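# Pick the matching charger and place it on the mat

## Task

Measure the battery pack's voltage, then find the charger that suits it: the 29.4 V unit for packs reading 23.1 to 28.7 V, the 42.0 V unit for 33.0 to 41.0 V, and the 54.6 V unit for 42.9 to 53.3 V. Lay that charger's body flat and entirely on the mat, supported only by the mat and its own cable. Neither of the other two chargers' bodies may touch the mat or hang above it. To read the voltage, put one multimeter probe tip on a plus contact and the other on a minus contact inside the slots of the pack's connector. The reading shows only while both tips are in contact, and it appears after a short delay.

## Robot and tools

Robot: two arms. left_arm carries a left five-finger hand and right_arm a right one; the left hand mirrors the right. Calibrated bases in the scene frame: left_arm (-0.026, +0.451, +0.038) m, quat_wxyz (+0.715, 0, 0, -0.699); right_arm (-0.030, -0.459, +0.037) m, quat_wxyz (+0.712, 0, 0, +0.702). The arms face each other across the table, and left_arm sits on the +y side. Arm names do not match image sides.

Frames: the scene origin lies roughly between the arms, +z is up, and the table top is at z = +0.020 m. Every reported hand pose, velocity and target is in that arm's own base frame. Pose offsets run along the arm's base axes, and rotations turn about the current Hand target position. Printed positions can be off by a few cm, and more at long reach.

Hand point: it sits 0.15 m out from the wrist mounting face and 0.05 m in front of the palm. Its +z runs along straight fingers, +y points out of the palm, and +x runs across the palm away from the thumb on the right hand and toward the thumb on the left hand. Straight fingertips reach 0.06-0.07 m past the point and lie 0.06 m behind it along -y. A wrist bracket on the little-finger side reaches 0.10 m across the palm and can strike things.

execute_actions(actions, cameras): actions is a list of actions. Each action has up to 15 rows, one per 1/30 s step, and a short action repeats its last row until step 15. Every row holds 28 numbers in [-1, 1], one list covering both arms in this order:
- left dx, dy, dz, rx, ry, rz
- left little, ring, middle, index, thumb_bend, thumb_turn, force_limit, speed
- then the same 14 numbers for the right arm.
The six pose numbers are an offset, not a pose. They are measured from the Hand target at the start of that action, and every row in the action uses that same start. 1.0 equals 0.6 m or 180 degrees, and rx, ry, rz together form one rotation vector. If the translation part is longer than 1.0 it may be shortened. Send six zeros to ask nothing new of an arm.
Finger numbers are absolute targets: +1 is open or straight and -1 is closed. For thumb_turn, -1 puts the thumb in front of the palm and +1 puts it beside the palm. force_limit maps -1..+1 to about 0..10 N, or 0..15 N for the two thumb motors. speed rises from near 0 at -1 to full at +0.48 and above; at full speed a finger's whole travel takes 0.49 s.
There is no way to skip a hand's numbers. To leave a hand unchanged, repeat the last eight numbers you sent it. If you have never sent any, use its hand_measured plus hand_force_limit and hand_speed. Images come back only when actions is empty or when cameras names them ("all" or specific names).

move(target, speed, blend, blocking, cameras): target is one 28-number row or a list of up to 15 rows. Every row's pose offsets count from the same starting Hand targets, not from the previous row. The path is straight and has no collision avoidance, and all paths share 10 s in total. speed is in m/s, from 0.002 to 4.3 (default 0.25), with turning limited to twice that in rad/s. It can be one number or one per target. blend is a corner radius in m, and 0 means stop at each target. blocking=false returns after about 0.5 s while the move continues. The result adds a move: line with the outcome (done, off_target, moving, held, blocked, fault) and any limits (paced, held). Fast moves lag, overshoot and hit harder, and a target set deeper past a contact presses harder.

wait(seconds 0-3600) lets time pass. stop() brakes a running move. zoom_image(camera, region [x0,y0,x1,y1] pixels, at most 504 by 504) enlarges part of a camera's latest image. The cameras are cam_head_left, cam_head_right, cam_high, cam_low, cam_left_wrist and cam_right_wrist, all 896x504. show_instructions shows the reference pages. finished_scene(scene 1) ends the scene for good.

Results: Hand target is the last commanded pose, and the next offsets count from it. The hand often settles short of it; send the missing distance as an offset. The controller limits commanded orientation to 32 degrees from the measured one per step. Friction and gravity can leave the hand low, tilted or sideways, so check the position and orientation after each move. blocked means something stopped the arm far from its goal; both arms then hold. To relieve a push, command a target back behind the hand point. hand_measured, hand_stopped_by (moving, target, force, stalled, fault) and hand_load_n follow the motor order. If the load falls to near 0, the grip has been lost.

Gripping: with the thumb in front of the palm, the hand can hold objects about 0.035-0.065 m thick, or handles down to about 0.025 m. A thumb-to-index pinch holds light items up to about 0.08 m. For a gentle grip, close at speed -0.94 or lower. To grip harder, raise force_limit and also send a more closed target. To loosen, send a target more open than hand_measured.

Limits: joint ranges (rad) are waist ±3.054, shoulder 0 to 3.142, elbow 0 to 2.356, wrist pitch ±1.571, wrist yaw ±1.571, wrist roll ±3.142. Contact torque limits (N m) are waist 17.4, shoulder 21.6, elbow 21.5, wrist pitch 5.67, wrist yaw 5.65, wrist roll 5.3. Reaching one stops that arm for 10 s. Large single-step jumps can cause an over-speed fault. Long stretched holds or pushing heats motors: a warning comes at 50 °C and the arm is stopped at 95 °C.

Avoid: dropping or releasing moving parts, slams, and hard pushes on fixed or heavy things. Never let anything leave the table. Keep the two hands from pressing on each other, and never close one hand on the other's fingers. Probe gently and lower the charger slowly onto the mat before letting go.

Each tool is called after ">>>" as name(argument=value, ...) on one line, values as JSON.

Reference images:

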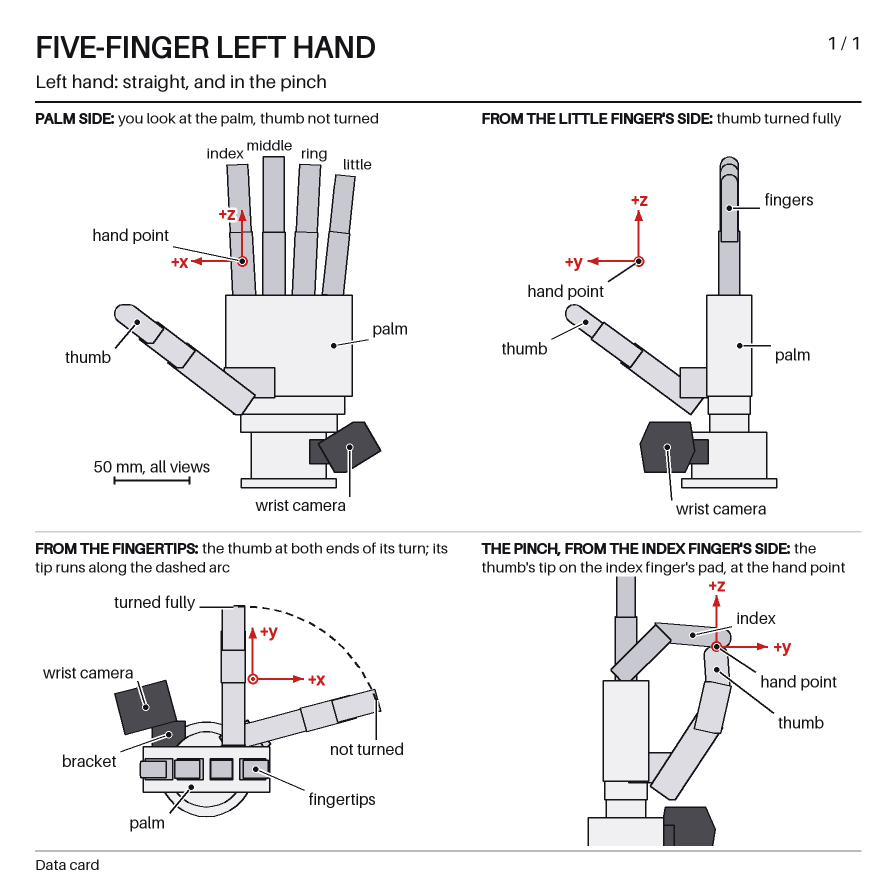

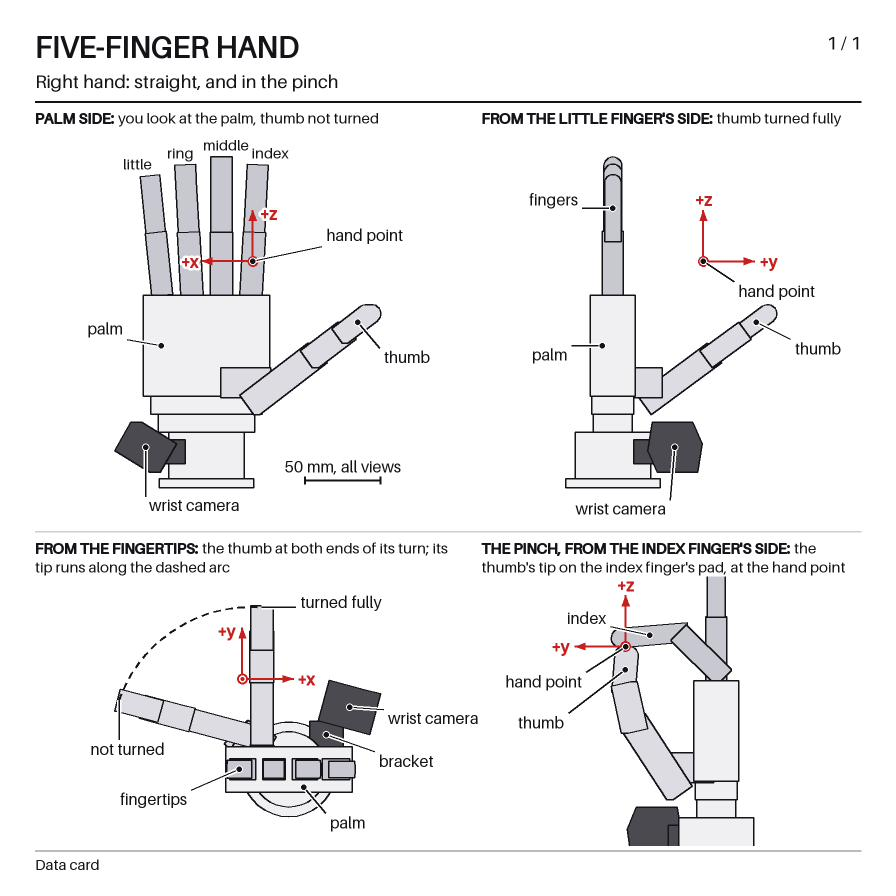

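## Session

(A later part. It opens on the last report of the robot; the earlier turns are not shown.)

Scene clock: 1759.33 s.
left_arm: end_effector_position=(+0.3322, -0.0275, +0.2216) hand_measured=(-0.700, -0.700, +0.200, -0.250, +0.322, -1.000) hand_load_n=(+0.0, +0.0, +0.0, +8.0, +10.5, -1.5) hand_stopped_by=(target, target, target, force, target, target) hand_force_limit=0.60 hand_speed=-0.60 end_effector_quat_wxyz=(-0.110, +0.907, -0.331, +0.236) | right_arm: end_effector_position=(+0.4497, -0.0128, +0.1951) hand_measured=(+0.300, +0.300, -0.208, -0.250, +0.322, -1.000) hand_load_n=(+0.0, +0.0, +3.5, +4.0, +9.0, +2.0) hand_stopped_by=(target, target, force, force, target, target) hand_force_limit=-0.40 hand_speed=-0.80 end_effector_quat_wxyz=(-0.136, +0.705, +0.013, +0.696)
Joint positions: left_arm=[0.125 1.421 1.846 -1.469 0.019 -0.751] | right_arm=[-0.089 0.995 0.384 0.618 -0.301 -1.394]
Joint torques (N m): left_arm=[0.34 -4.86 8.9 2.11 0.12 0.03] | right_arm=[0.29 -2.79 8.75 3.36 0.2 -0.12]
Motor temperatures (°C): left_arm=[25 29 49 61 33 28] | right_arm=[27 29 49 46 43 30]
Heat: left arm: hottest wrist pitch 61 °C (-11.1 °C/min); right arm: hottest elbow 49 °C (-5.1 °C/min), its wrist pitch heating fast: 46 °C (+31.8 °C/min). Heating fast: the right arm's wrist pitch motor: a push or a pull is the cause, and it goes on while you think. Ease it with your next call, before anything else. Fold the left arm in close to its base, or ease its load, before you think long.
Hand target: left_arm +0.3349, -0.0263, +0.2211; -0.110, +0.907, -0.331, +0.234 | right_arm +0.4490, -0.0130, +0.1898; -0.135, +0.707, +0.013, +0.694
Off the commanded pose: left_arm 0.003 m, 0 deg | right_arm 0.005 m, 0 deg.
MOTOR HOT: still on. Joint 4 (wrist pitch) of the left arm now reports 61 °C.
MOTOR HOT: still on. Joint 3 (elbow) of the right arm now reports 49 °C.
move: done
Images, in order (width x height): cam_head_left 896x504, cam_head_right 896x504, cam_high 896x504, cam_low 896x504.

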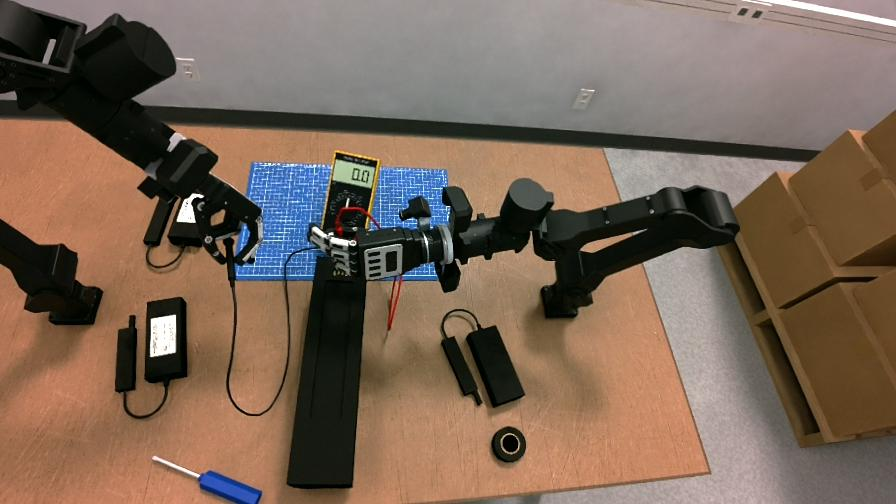

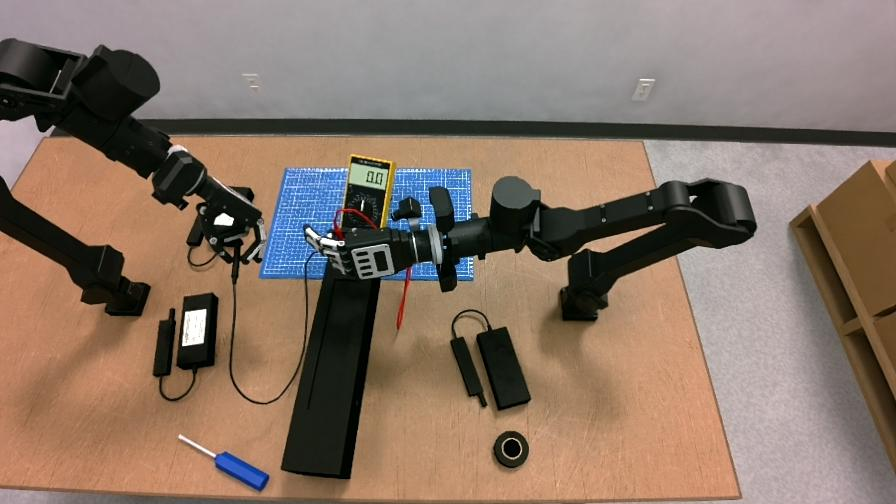

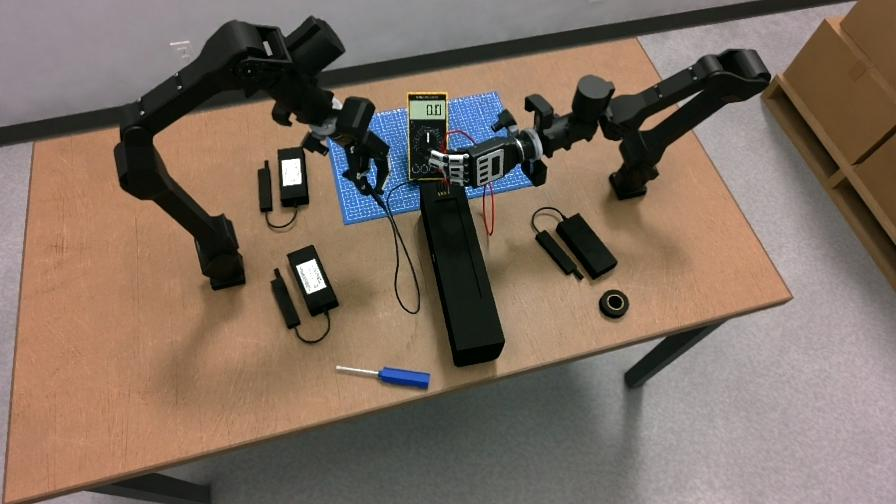

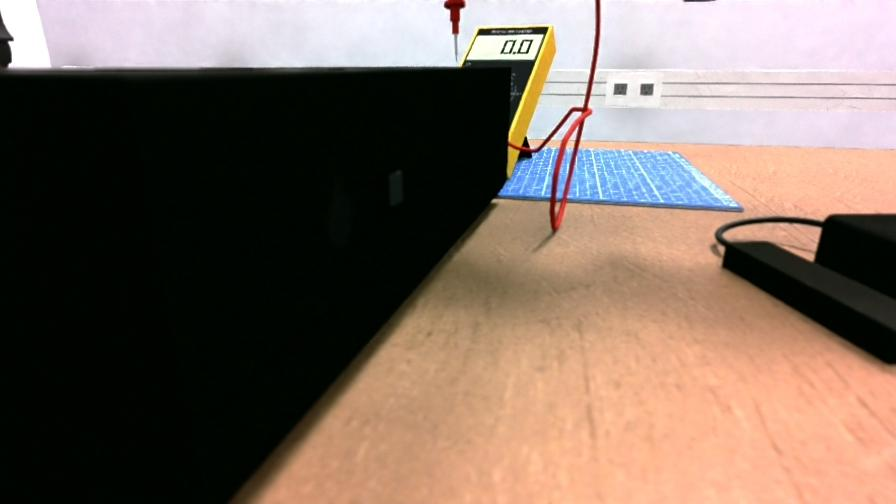

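>>> move(target=[0,0,0,0,0,0,-0.7,-0.7,0.2,-0.35,0.32,-1,0.6,-0.6,0,-0.0085,-0.01,0,0,0,0.3,0.3,-0.4,-0.4,0.32,-1,-0.4,-0.8], speed=0.03, cameras=["cam_high", "cam_low", "cam_head_left"])

>>> zoom_image(camera="cam_high", region=[410, 160, 480, 210])

>>> zoom_image(camera="cam_low", region=[400, 0, 560, 90])

>>> zoom_image(camera="cam_head_left", region=[310, 240, 370, 290])

Scene clock: 1772.70 s.
left_arm: end_effector_position=(+0.3322, -0.0275, +0.2216) hand_measured=(-0.700, -0.700, +0.200, -0.250, +0.322, -1.000) hand_load_n=(+0.5, +0.0, +0.5, +8.5, +10.5, -1.5) hand_stopped_by=(target, target, target, force, target, target) hand_force_limit=0.60 hand_speed=-0.60 end_effector_quat_wxyz=(-0.110, +0.907, -0.331, +0.236) | right_arm: end_effector_position=(+0.4501, -0.0181, +0.1908) hand_measured=(+0.300, +0.300, -0.208, -0.250, +0.322, -1.000) hand_load_n=(+0.0, +0.0, +3.5, +4.0, +9.0, +2.0) hand_stopped_by=(target, target, force, force, target, target) hand_force_limit=-0.40 hand_speed=-0.80 end_effector_quat_wxyz=(-0.134, +0.703, +0.012, +0.698)
Joint positions: left_arm=[0.125 1.421 1.846 -1.469 0.019 -0.751] | right_arm=[-0.111 1.013 0.368 0.656 -0.318 -1.395]
Joint torques (N m): left_arm=[0.5 -4.74 8.91 2.08 0.09 0.05] | right_arm=[-0.23 -2.78 8.39 3.27 -0.16 -0.12]
Motor temperatures (°C): left_arm=[25 29 49 58 33 28] | right_arm=[27 29 48 56 41 30]
Heat: left arm: hottest wrist pitch 58 °C (-16.1 °C/min); right arm: hottest wrist pitch 56 °C (+22.1 °C/min). Heating fast: the right arm's wrist pitch motor: a push or a pull is the cause, and it goes on while you think. Ease it with your next call, before anything else. Fold the left arm in close to its base, or ease its load, before you think long.
Hand target: left_arm +0.3349, -0.0263, +0.2211; -0.110, +0.907, -0.331, +0.234 | right_arm +0.4490, -0.0181, +0.1839; -0.135, +0.707, +0.013, +0.694
Off the commanded pose: left_arm 0.003 m, 0 deg | right_arm 0.007 m, 1 deg.
MOTOR HOT: still on. Joint 4 (wrist pitch) of the left arm now reports 58 °C.
MOTOR HOT: still on. Joint 4 (wrist pitch) of the right arm now reports 56 °C.
move: done
Images, in order (width x height): cam_head_left 896x504, cam_high 896x504, cam_low 896x504.

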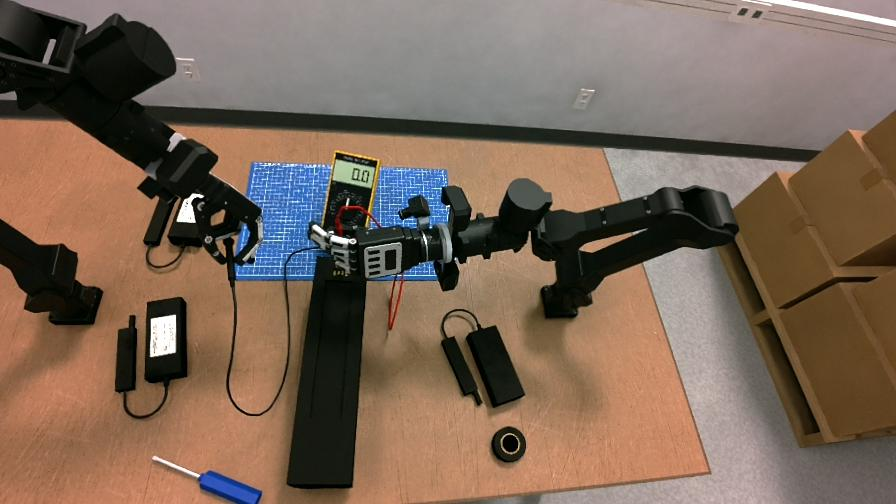

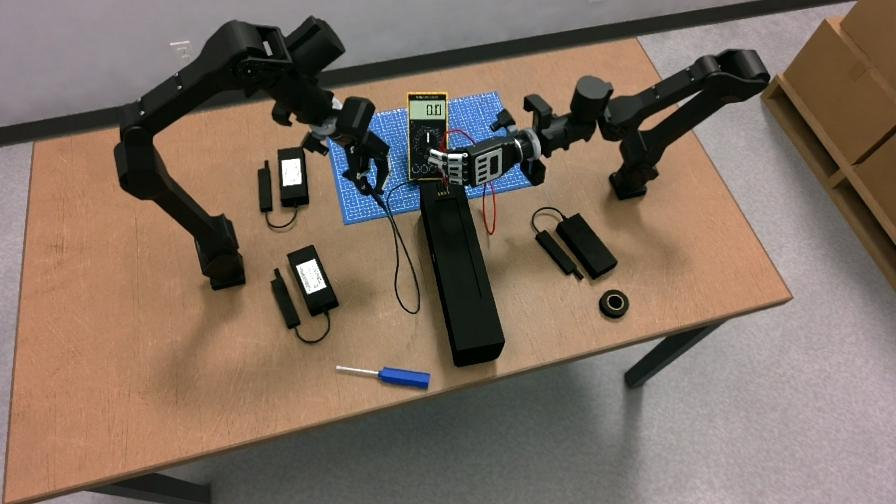

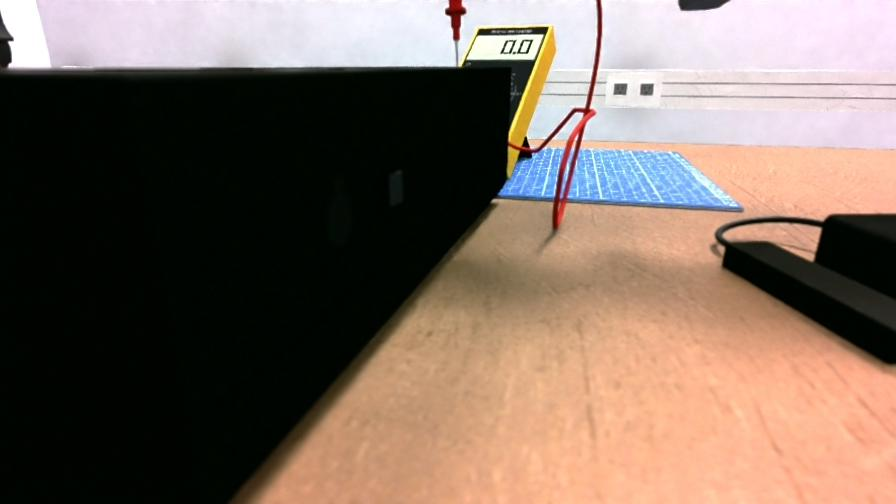

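Scaled by 7.200 from the camera's image (finer frame: 1280x720).

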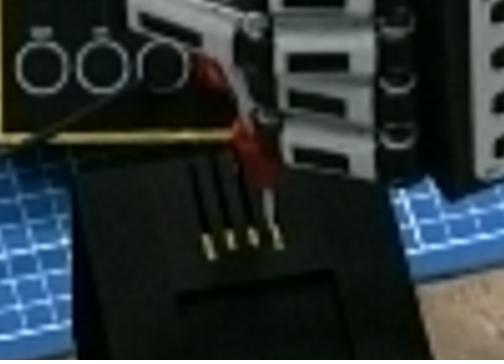

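Scaled by 3.150 from the camera's image (finer frame: 1280x720).

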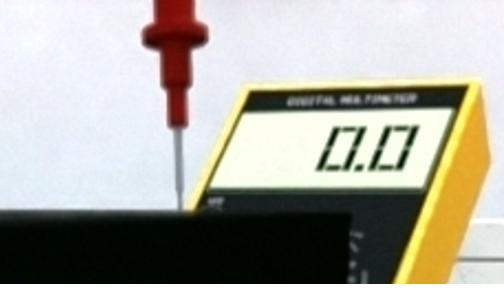

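Scaled by 8.400 from the camera's image (finer frame: 1280x720).

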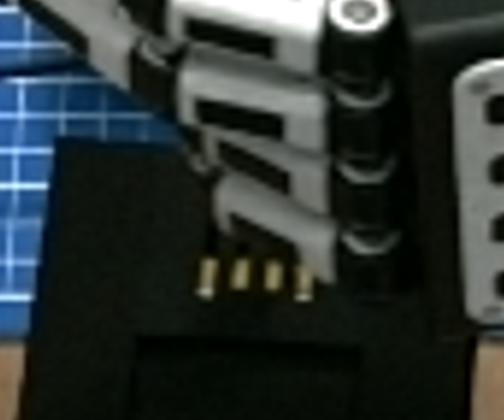

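>>> move(target=[[0,0,0,0,0,0,-0.7,-0.7,0.2,-0.35,0.32,-1,0.6,-0.6,-0.006,0,0.01,0,0,0,0.3,0.3,-0.4,-0.4,0.32,-1,-0.4,-0.8],[0,0,0,0,0,0,-0.7,-0.7,0.2,-0.35,0.32,-1,0.6,-0.6,-0.005,0,-0.002,0,0,0,0.3,0.3,-0.4,-0.4,0.32,-1,-0.4,-0.8]], speed=0.03, cameras=["cam_high", "cam_low"])

>>> zoom_image(camera="cam_high", region=[420, 170, 470, 210])

>>> zoom_image(camera="cam_low", region=[420, 20, 500, 80])

Scene clock: 1782.37 s.
left_arm: end_effector_position=(+0.3322, -0.0275, +0.2216) hand_measured=(-0.700, -0.700, +0.200, -0.250, +0.322, -1.000) hand_load_n=(+0.0, +0.0, +0.0, +8.5, +10.5, -2.0) hand_stopped_by=(target, target, target, force, target, target) hand_force_limit=0.60 hand_speed=-0.60 end_effector_quat_wxyz=(-0.110, +0.907, -0.331, +0.236) | right_arm: end_effector_position=(+0.4470, -0.0180, +0.1886) hand_measured=(+0.300, +0.300, -0.208, -0.250, +0.322, -1.000) hand_load_n=(+0.0, +0.0, +3.5, +4.5, +9.0, +2.0) hand_stopped_by=(target, target, force, force, target, target) hand_force_limit=-0.40 hand_speed=-0.80 end_effector_quat_wxyz=(-0.134, +0.704, +0.012, +0.697)
Joint positions: left_arm=[0.125 1.421 1.846 -1.469 0.019 -0.751] | right_arm=[-0.114 0.999 0.356 0.651 -0.321 -1.396]
Joint torques (N m): left_arm=[0.25 -4.6 8.81 2.1 0.1 0.04] | right_arm=[-0.2 -2.78 8.51 3.36 -0.13 -0.07]
Motor temperatures (°C): left_arm=[25 29 50 56 33 28] | right_arm=[27 29 48 57 40 30]
Heat: left arm: hottest wrist pitch 56 °C (-18.2 °C/min); right arm: hottest wrist pitch 57 °C (+23.2 °C/min). Fold the left arm in close to its base, or ease its load, before you think long. Fold the right arm in close to its base, or ease its load, before you think long.
Hand target: left_arm +0.3349, -0.0263, +0.2211; -0.110, +0.907, -0.331, +0.234 | right_arm +0.4460, -0.0180, +0.1827; -0.135, +0.707, +0.013, +0.694
Off the commanded pose: left_arm 0.003 m, 0 deg | right_arm 0.006 m, 0 deg.
MOTOR HOT: still on. Joint 4 (wrist pitch) of the left arm now reports 56 °C.
MOTOR HOT: still on. Joint 4 (wrist pitch) of the right arm now reports 57 °C.
move: done

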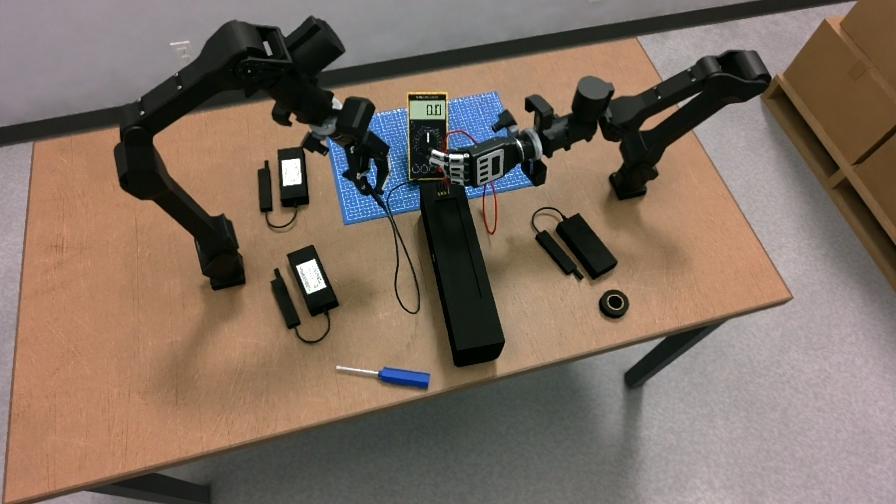

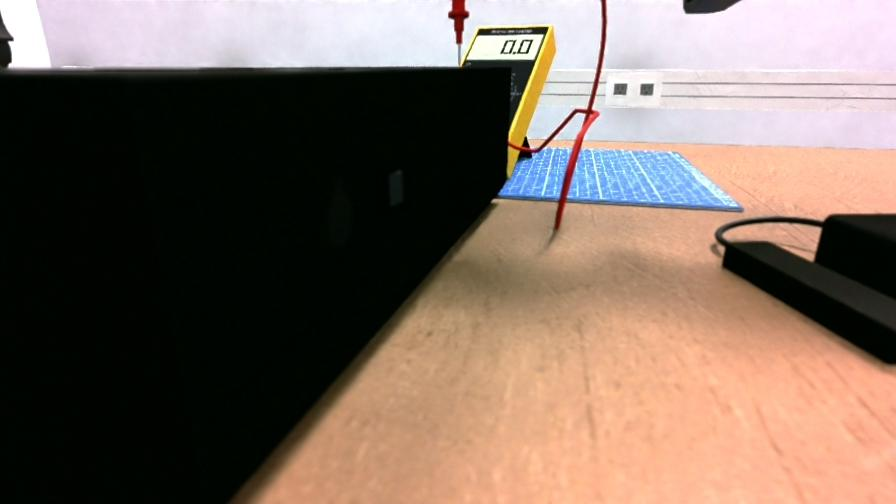

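Scaled by 10.080 from the camera's image (finer frame: 1280x720).

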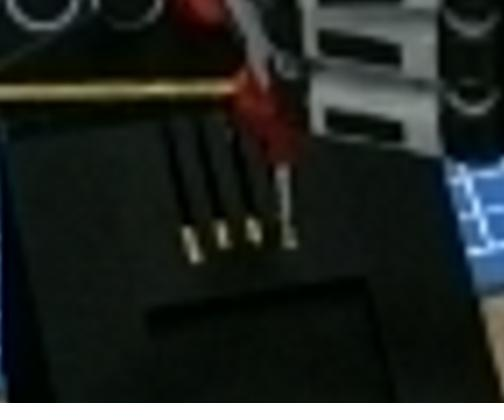

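Scaled by 6.300 from the camera's image (finer frame: 1280x720).

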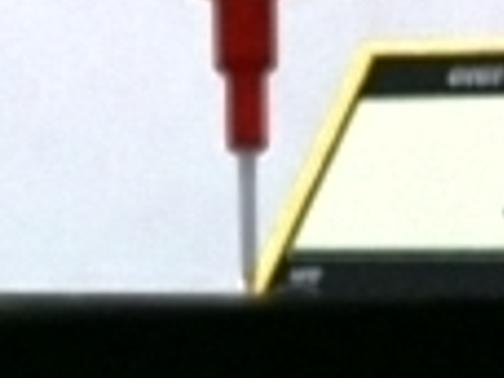

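>>> move(target=[[0.1098,0.0087,0,0.0283,-0.3321,0,-0.7,-0.7,0.1,-0.35,0.32,-1,0.6,-0.6,0,0,0,0,0,0,0.3,0.3,-0.4,-0.4,0.32,-1,-0.4,-0.8],[0.1598,0.0087,-0.0602,0.0283,-0.3321,0,-0.7,-0.7,0.1,-0.35,0.32,-1,0.6,-0.6,0,0,0,0,0,0,0.3,0.3,-0.4,-0.4,0.32,-1,-0.4,-0.8]], speed=[0.2, 0.06], cameras=["cam_high", "cam_low", "cam_head_left", "cam_head_right"])

>>> zoom_image(camera="cam_head_left", region=[300, 230, 380, 290])

>>> zoom_image(camera="cam_head_right", region=[310, 230, 390, 290])

>>> zoom_image(camera="cam_low", region=[380, 0, 520, 80])

>>> zoom_image(camera="cam_high", region=[400, 160, 470, 210])

Scene clock: 1844.13 s.
left_arm: end_effector_position=(+0.4285, -0.0197, +0.2052) hand_measured=(-0.700, -0.700, +0.100, -0.250, +0.322, -1.000) hand_load_n=(-0.5, +0.0, +0.0, +4.5, +12.5, -3.5) hand_stopped_by=(target, target, target, force, target, target) hand_force_limit=0.60 hand_speed=-0.60 end_effector_quat_wxyz=(-0.307, +0.648, -0.238, +0.655) | right_arm: end_effector_position=(+0.4453, -0.0171, +0.1871) hand_measured=(+0.300, +0.298, -0.208, -0.250, +0.322, -1.000) hand_load_n=(+0.0, -14.0, +2.5, +5.0, +9.0, +2.0) hand_stopped_by=(target, target, force, force, target, target) hand_force_limit=-0.40 hand_speed=-0.80 end_effector_quat_wxyz=(-0.135, +0.704, +0.014, +0.697)
Joint positions: left_arm=[0.134 0.927 0.262 0.711 0.047 -0.783] | right_arm=[-0.115 0.992 0.346 0.656 -0.326 -1.396]
Joint torques (N m): left_arm=[-0.9 -1.32 8.54 3.22 -0.23 -0.15] | right_arm=[-0.11 -1.9 9.73 3.05 0.04 -0.08]
Motor temperatures (°C): left_arm=[25 29 49 54 33 28] | right_arm=[27 29 45 76 38 30]
Heat: left arm: hottest wrist pitch 54 °C (-1.0 °C/min); right arm: hottest wrist pitch 76 °C (+17.2 °C/min). Fold the left arm in close to its base, or ease its load, before you think long. Fold the right arm in close to its base, or ease its load, before you think long.
Hand target: left_arm +0.4308, -0.0212, +0.1851; -0.298, +0.664, -0.242, +0.641 | right_arm +0.4460, -0.0182, +0.1827; -0.134, +0.707, +0.012, +0.694
Off the commanded pose: left_arm 0.020 m, 3 deg | right_arm 0.005 m, 1 deg.
MOTOR HOT: still on. Joint 4 (wrist pitch) of the left arm now reports 54 °C.
MOTOR HOT: still on. Joint 4 (wrist pitch) of the right arm now reports 76 °C.
move: off_target (left_arm)
Images, in order (width x height): cam_head_left 896x504, cam_head_right 896x504, cam_high 896x504, cam_low 896x504.

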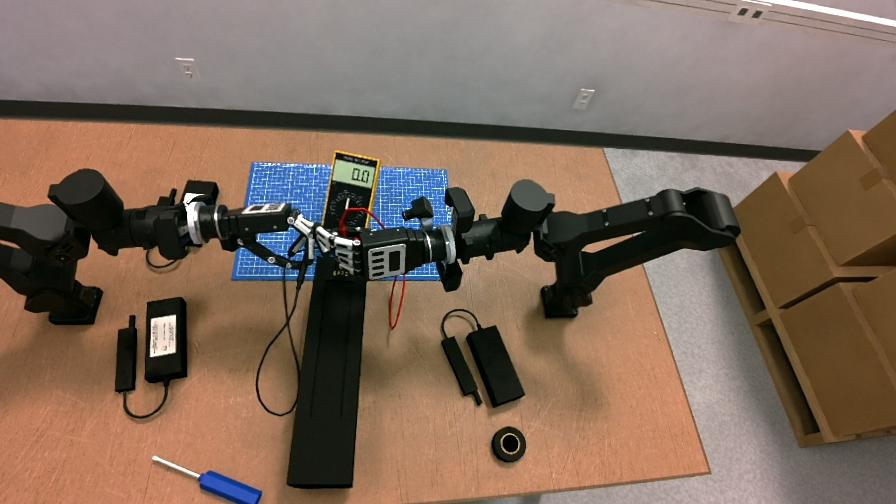

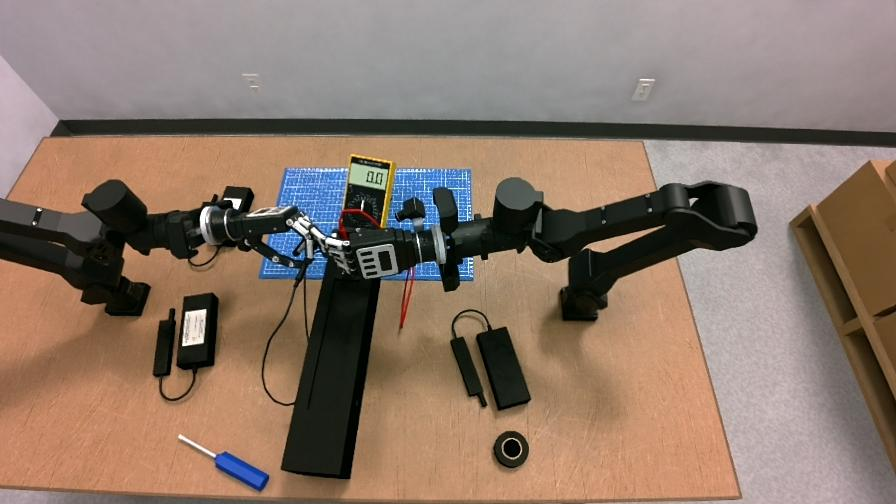

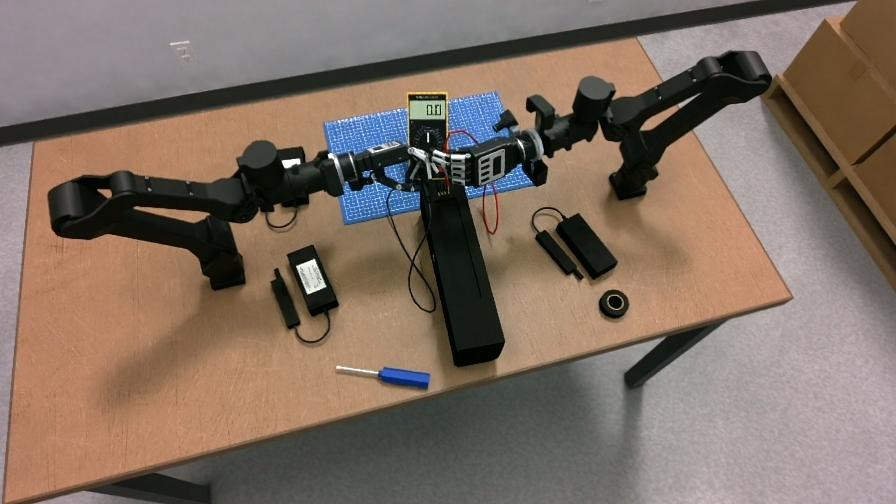

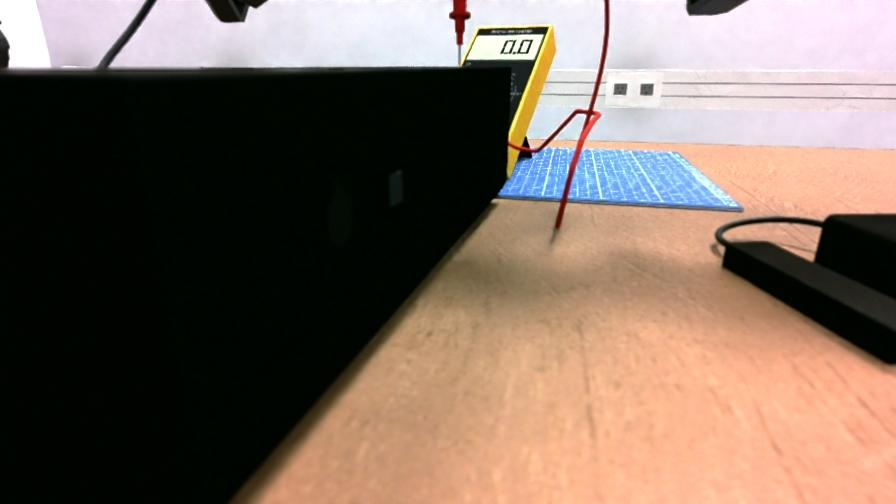

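Scaled by 6.300 from the camera's image (finer frame: 1280x720).

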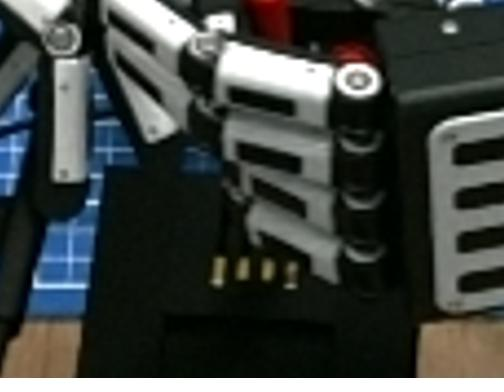

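Scaled by 6.300 from the camera's image (finer frame: 1280x720).

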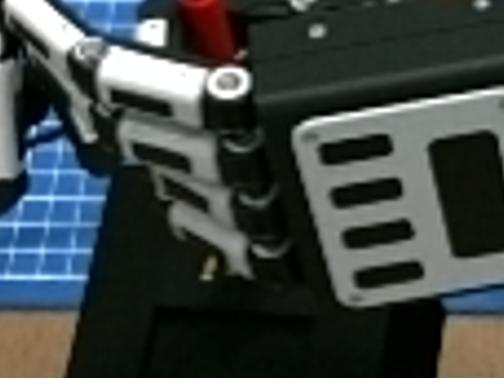

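Scaled by 3.600 from the camera's image (finer frame: 1280x720).

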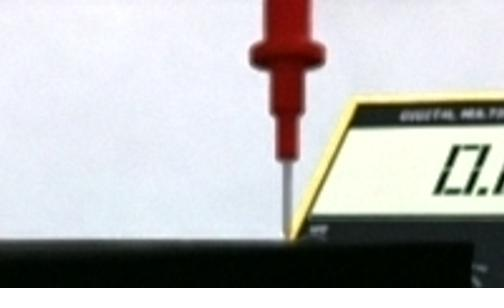

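Scaled by 7.200 from the camera's image (finer frame: 1280x720).

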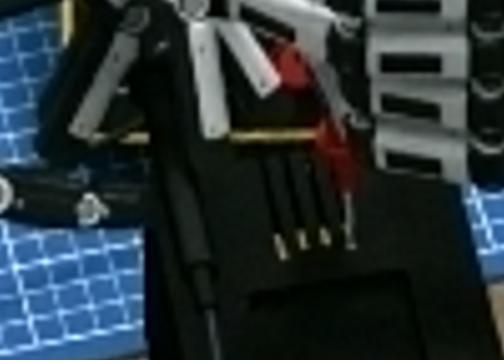

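>>> move(target=[-0.15,0,0.03,0,0,0,-0.7,-0.7,0.1,-0.35,0.32,-1,0.6,-0.6,0,0,0.1,0,0,0,0.3,0.3,-0.4,-0.4,0.32,-1,-0.4,-0.8], speed=0.1, cameras=["cam_left_wrist", "cam_high", "cam_head_left"])

Scene clock: 1888.00 s.
left_arm: end_effector_position=(+0.3423, -0.0214, +0.1927) hand_measured=(-0.700, -0.700, +0.100, -0.250, +0.322, -1.000) hand_load_n=(+0.0, +0.0, -0.5, +8.0, +10.5, -3.0) hand_stopped_by=(target, target, target, force, target, target) hand_force_limit=0.60 hand_speed=-0.60 end_effector_quat_wxyz=(-0.294, +0.672, -0.244, +0.635) | right_arm: end_effector_position=(+0.4447, -0.0173, +0.2250) hand_measured=(+0.300, +0.300, -0.208, -0.250, +0.322, -1.000) hand_load_n=(+0.0, +0.0, +2.0, +4.5, +8.0, +0.5) hand_stopped_by=(target, target, force, force, target, target) hand_force_limit=-0.40 hand_speed=-0.80 end_effector_quat_wxyz=(-0.137, +0.718, +0.010, +0.682)
Joint positions: left_arm=[0.271 0.221 0.217 -0.017 0.186 -0.784] | right_arm=[-0.115 0.915 0.533 0.348 -0.326 -1.397]
Joint torques (N m): left_arm=[0.68 -2.22 12.01 3.71 0.1 -0.12] | right_arm=[-0.04 -3.98 13.28 3.11 0.03 -0.04]
Motor temperatures (°C): left_arm=[25 28 46 62 33 28] | right_arm=[27 29 50 68 37 30]
Heat: left arm: hottest wrist pitch 62 °C (+10.0 °C/min); right arm: hottest wrist pitch 68 °C (-6.0 °C/min). Fold the left arm in close to its base, or ease its load, before you think long. Fold the right arm in close to its base, or ease its load, before you think long.
Hand target: left_arm +0.3408, -0.0212, +0.2029; -0.298, +0.665, -0.242, +0.641 | right_arm +0.4460, -0.0180, +0.2425; -0.135, +0.707, +0.013, +0.694
Off the commanded pose: left_arm 0.010 m, 1 deg | right_arm 0.018 m, 2 deg.
MOTOR HOT: still on. Joint 4 (wrist pitch) of the left arm now reports 62 °C.
MOTOR HOT: still on. Joint 4 (wrist pitch) of the right arm now reports 68 °C.
move: off_target (left_arm, right_arm)
Images, in order (width x height): cam_head_left 896x504, cam_high 896x504, cam_left_wrist 896x504.

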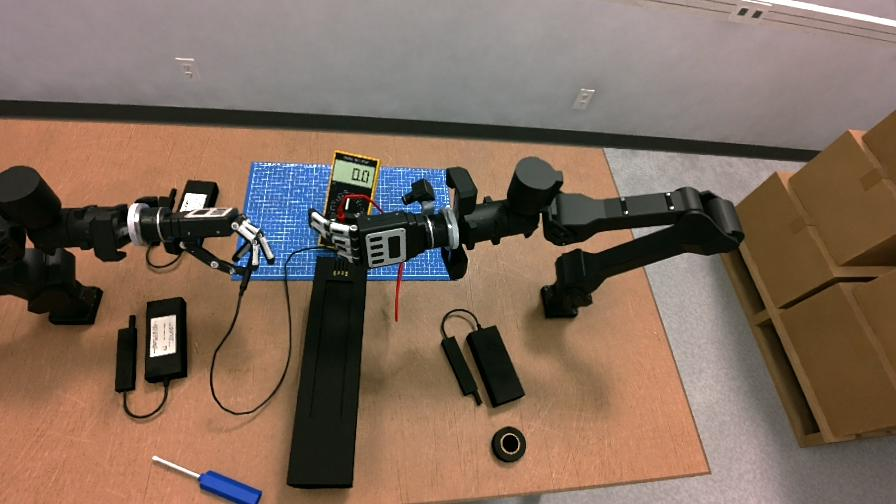

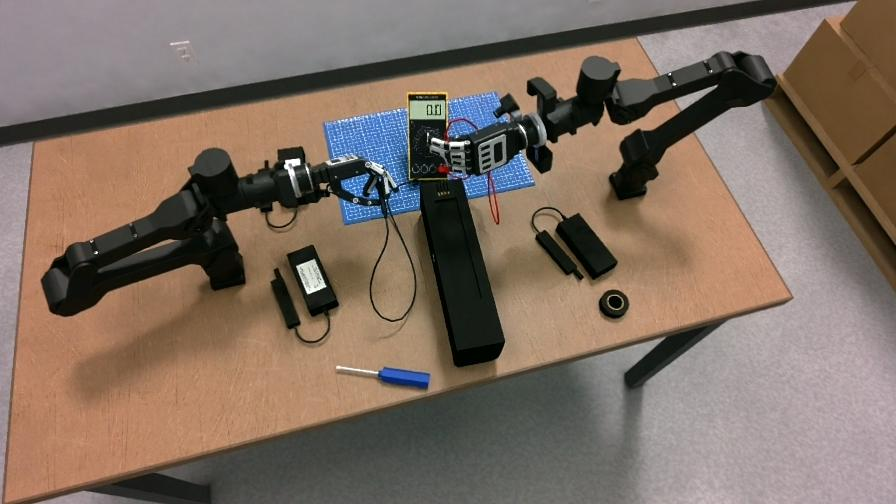

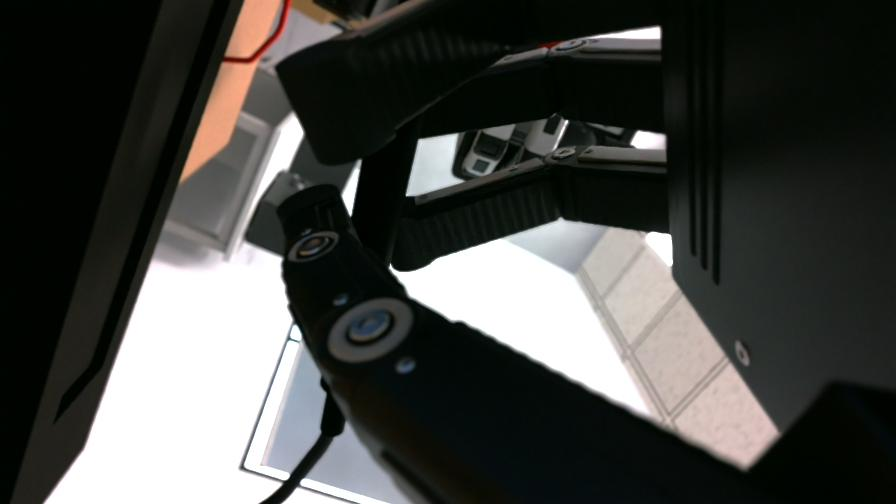

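>>> move(target=[-0.0265,-0.0502,-0.12,0.2259,0.204,-0.0767,1,1,1,-0.35,0.32,-1,0.6,-0.6,-0.1667,0,0,-0.0693,0.326,0,0.3,0.3,-0.4,-0.4,0.32,-1,-0.4,-0.8], speed=0.15, cameras=["cam_left_wrist", "cam_high", "cam_head_left", "cam_head_right"])

Scene clock: 1928.53 s.
left_arm: end_effector_position=(+0.3230, -0.0503, +0.1275) hand_measured=(+1.000, +1.000, +1.000, -0.250, +0.322, -1.000) hand_load_n=(+0.0, -0.5, +0.0, +7.0, +9.5, -1.5) hand_stopped_by=(target, target, target, force, target, target) hand_force_limit=0.60 hand_speed=-0.60 end_effector_quat_wxyz=(-0.339, +0.655, -0.599, +0.311) | right_arm: end_effector_position=(+0.3438, -0.0178, +0.2384) hand_measured=(+0.300, +0.300, -0.208, -0.250, +0.322, -1.000) hand_load_n=(+0.0, +0.0, +2.5, +4.5, +8.0, +0.0) hand_stopped_by=(target, target, force, force, target, target) hand_force_limit=-0.40 hand_speed=-0.80 end_effector_quat_wxyz=(-0.049, +0.963, +0.018, +0.265)
Joint positions: left_arm=[-0.249 0.851 0.885 -0.675 -0.273 -0.201] | right_arm=[0.063 1.559 2.096 -1.565 -0.072 -1.525]
Joint torques (N m): left_arm=[-0.46 -2.72 11.18 3.12 -0.36 0.11] | right_arm=[0.25 -4.6 9.32 1.46 0.15 0.09]
Motor temperatures (°C): left_arm=[25 28 50 63 33 28] | right_arm=[27 30 60 76 37 30]
Heat: left arm: hottest wrist pitch 63 °C (+3.0 °C/min); right arm: hottest wrist pitch 76 °C (+7.1 °C/min). Fold the left arm in close to its base, or ease its load, before you think long. Fold the right arm in close to its base, or ease its load, before you think long.
Hand target: left_arm +0.3249, -0.0512, +0.1309; -0.340, +0.653, -0.600, +0.312 | right_arm +0.3460, -0.0180, +0.2427; -0.049, +0.966, +0.017, +0.254
Off the commanded pose: left_arm 0.004 m, 0 deg | right_arm 0.005 m, 1 deg.
MOTOR HOT: still on. Joint 4 (wrist pitch) of the left arm now reports 63 °C.
MOTOR HOT: still on. Joint 4 (wrist pitch) of the right arm now reports 76 °C.
joint sent to its limit (right arm) — joint 4 (wrist pitch), lower limit. The joint targets still meet the commanded pose.
move: done
Images, in order (width x height): cam_head_left 896x504, cam_head_right 896x504, cam_high 896x504, cam_left_wrist 896x504.

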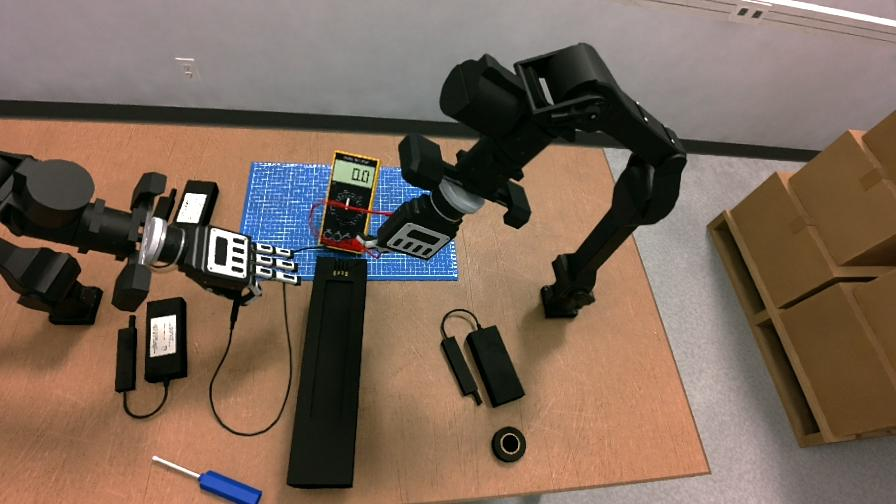

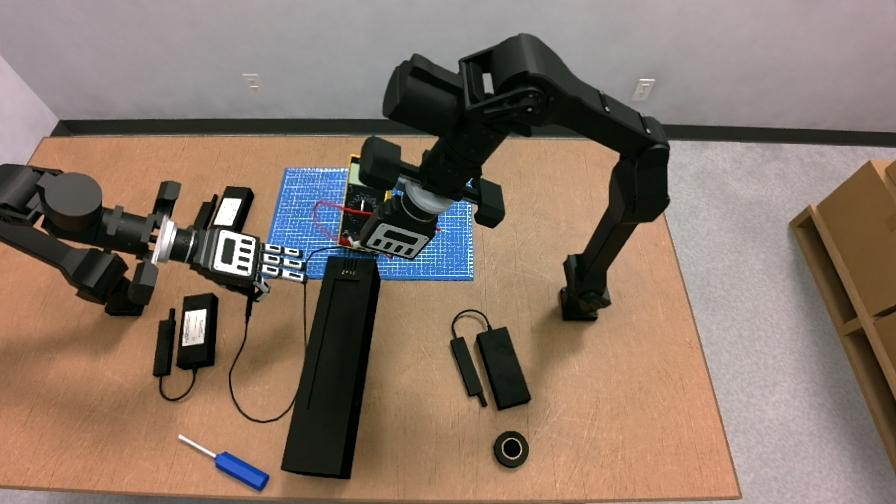

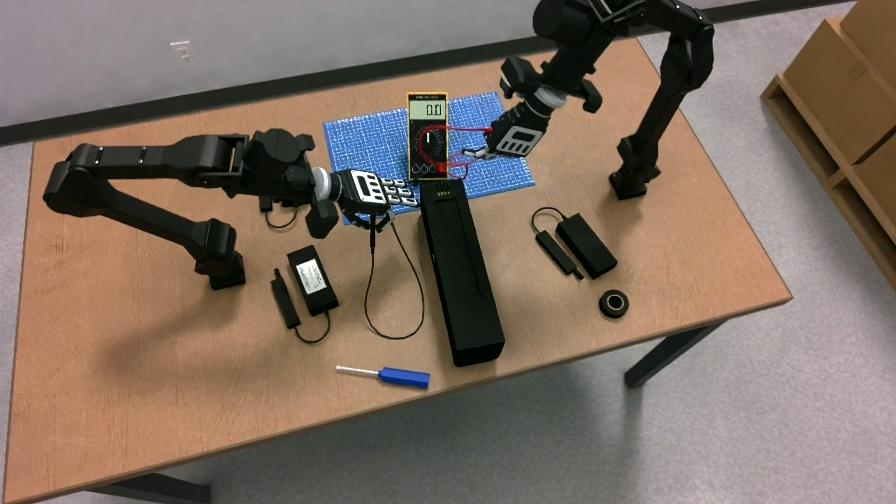

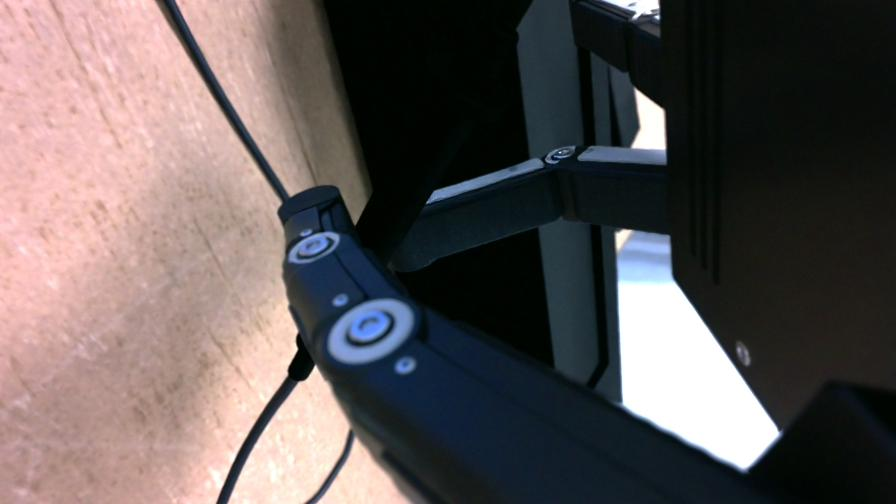

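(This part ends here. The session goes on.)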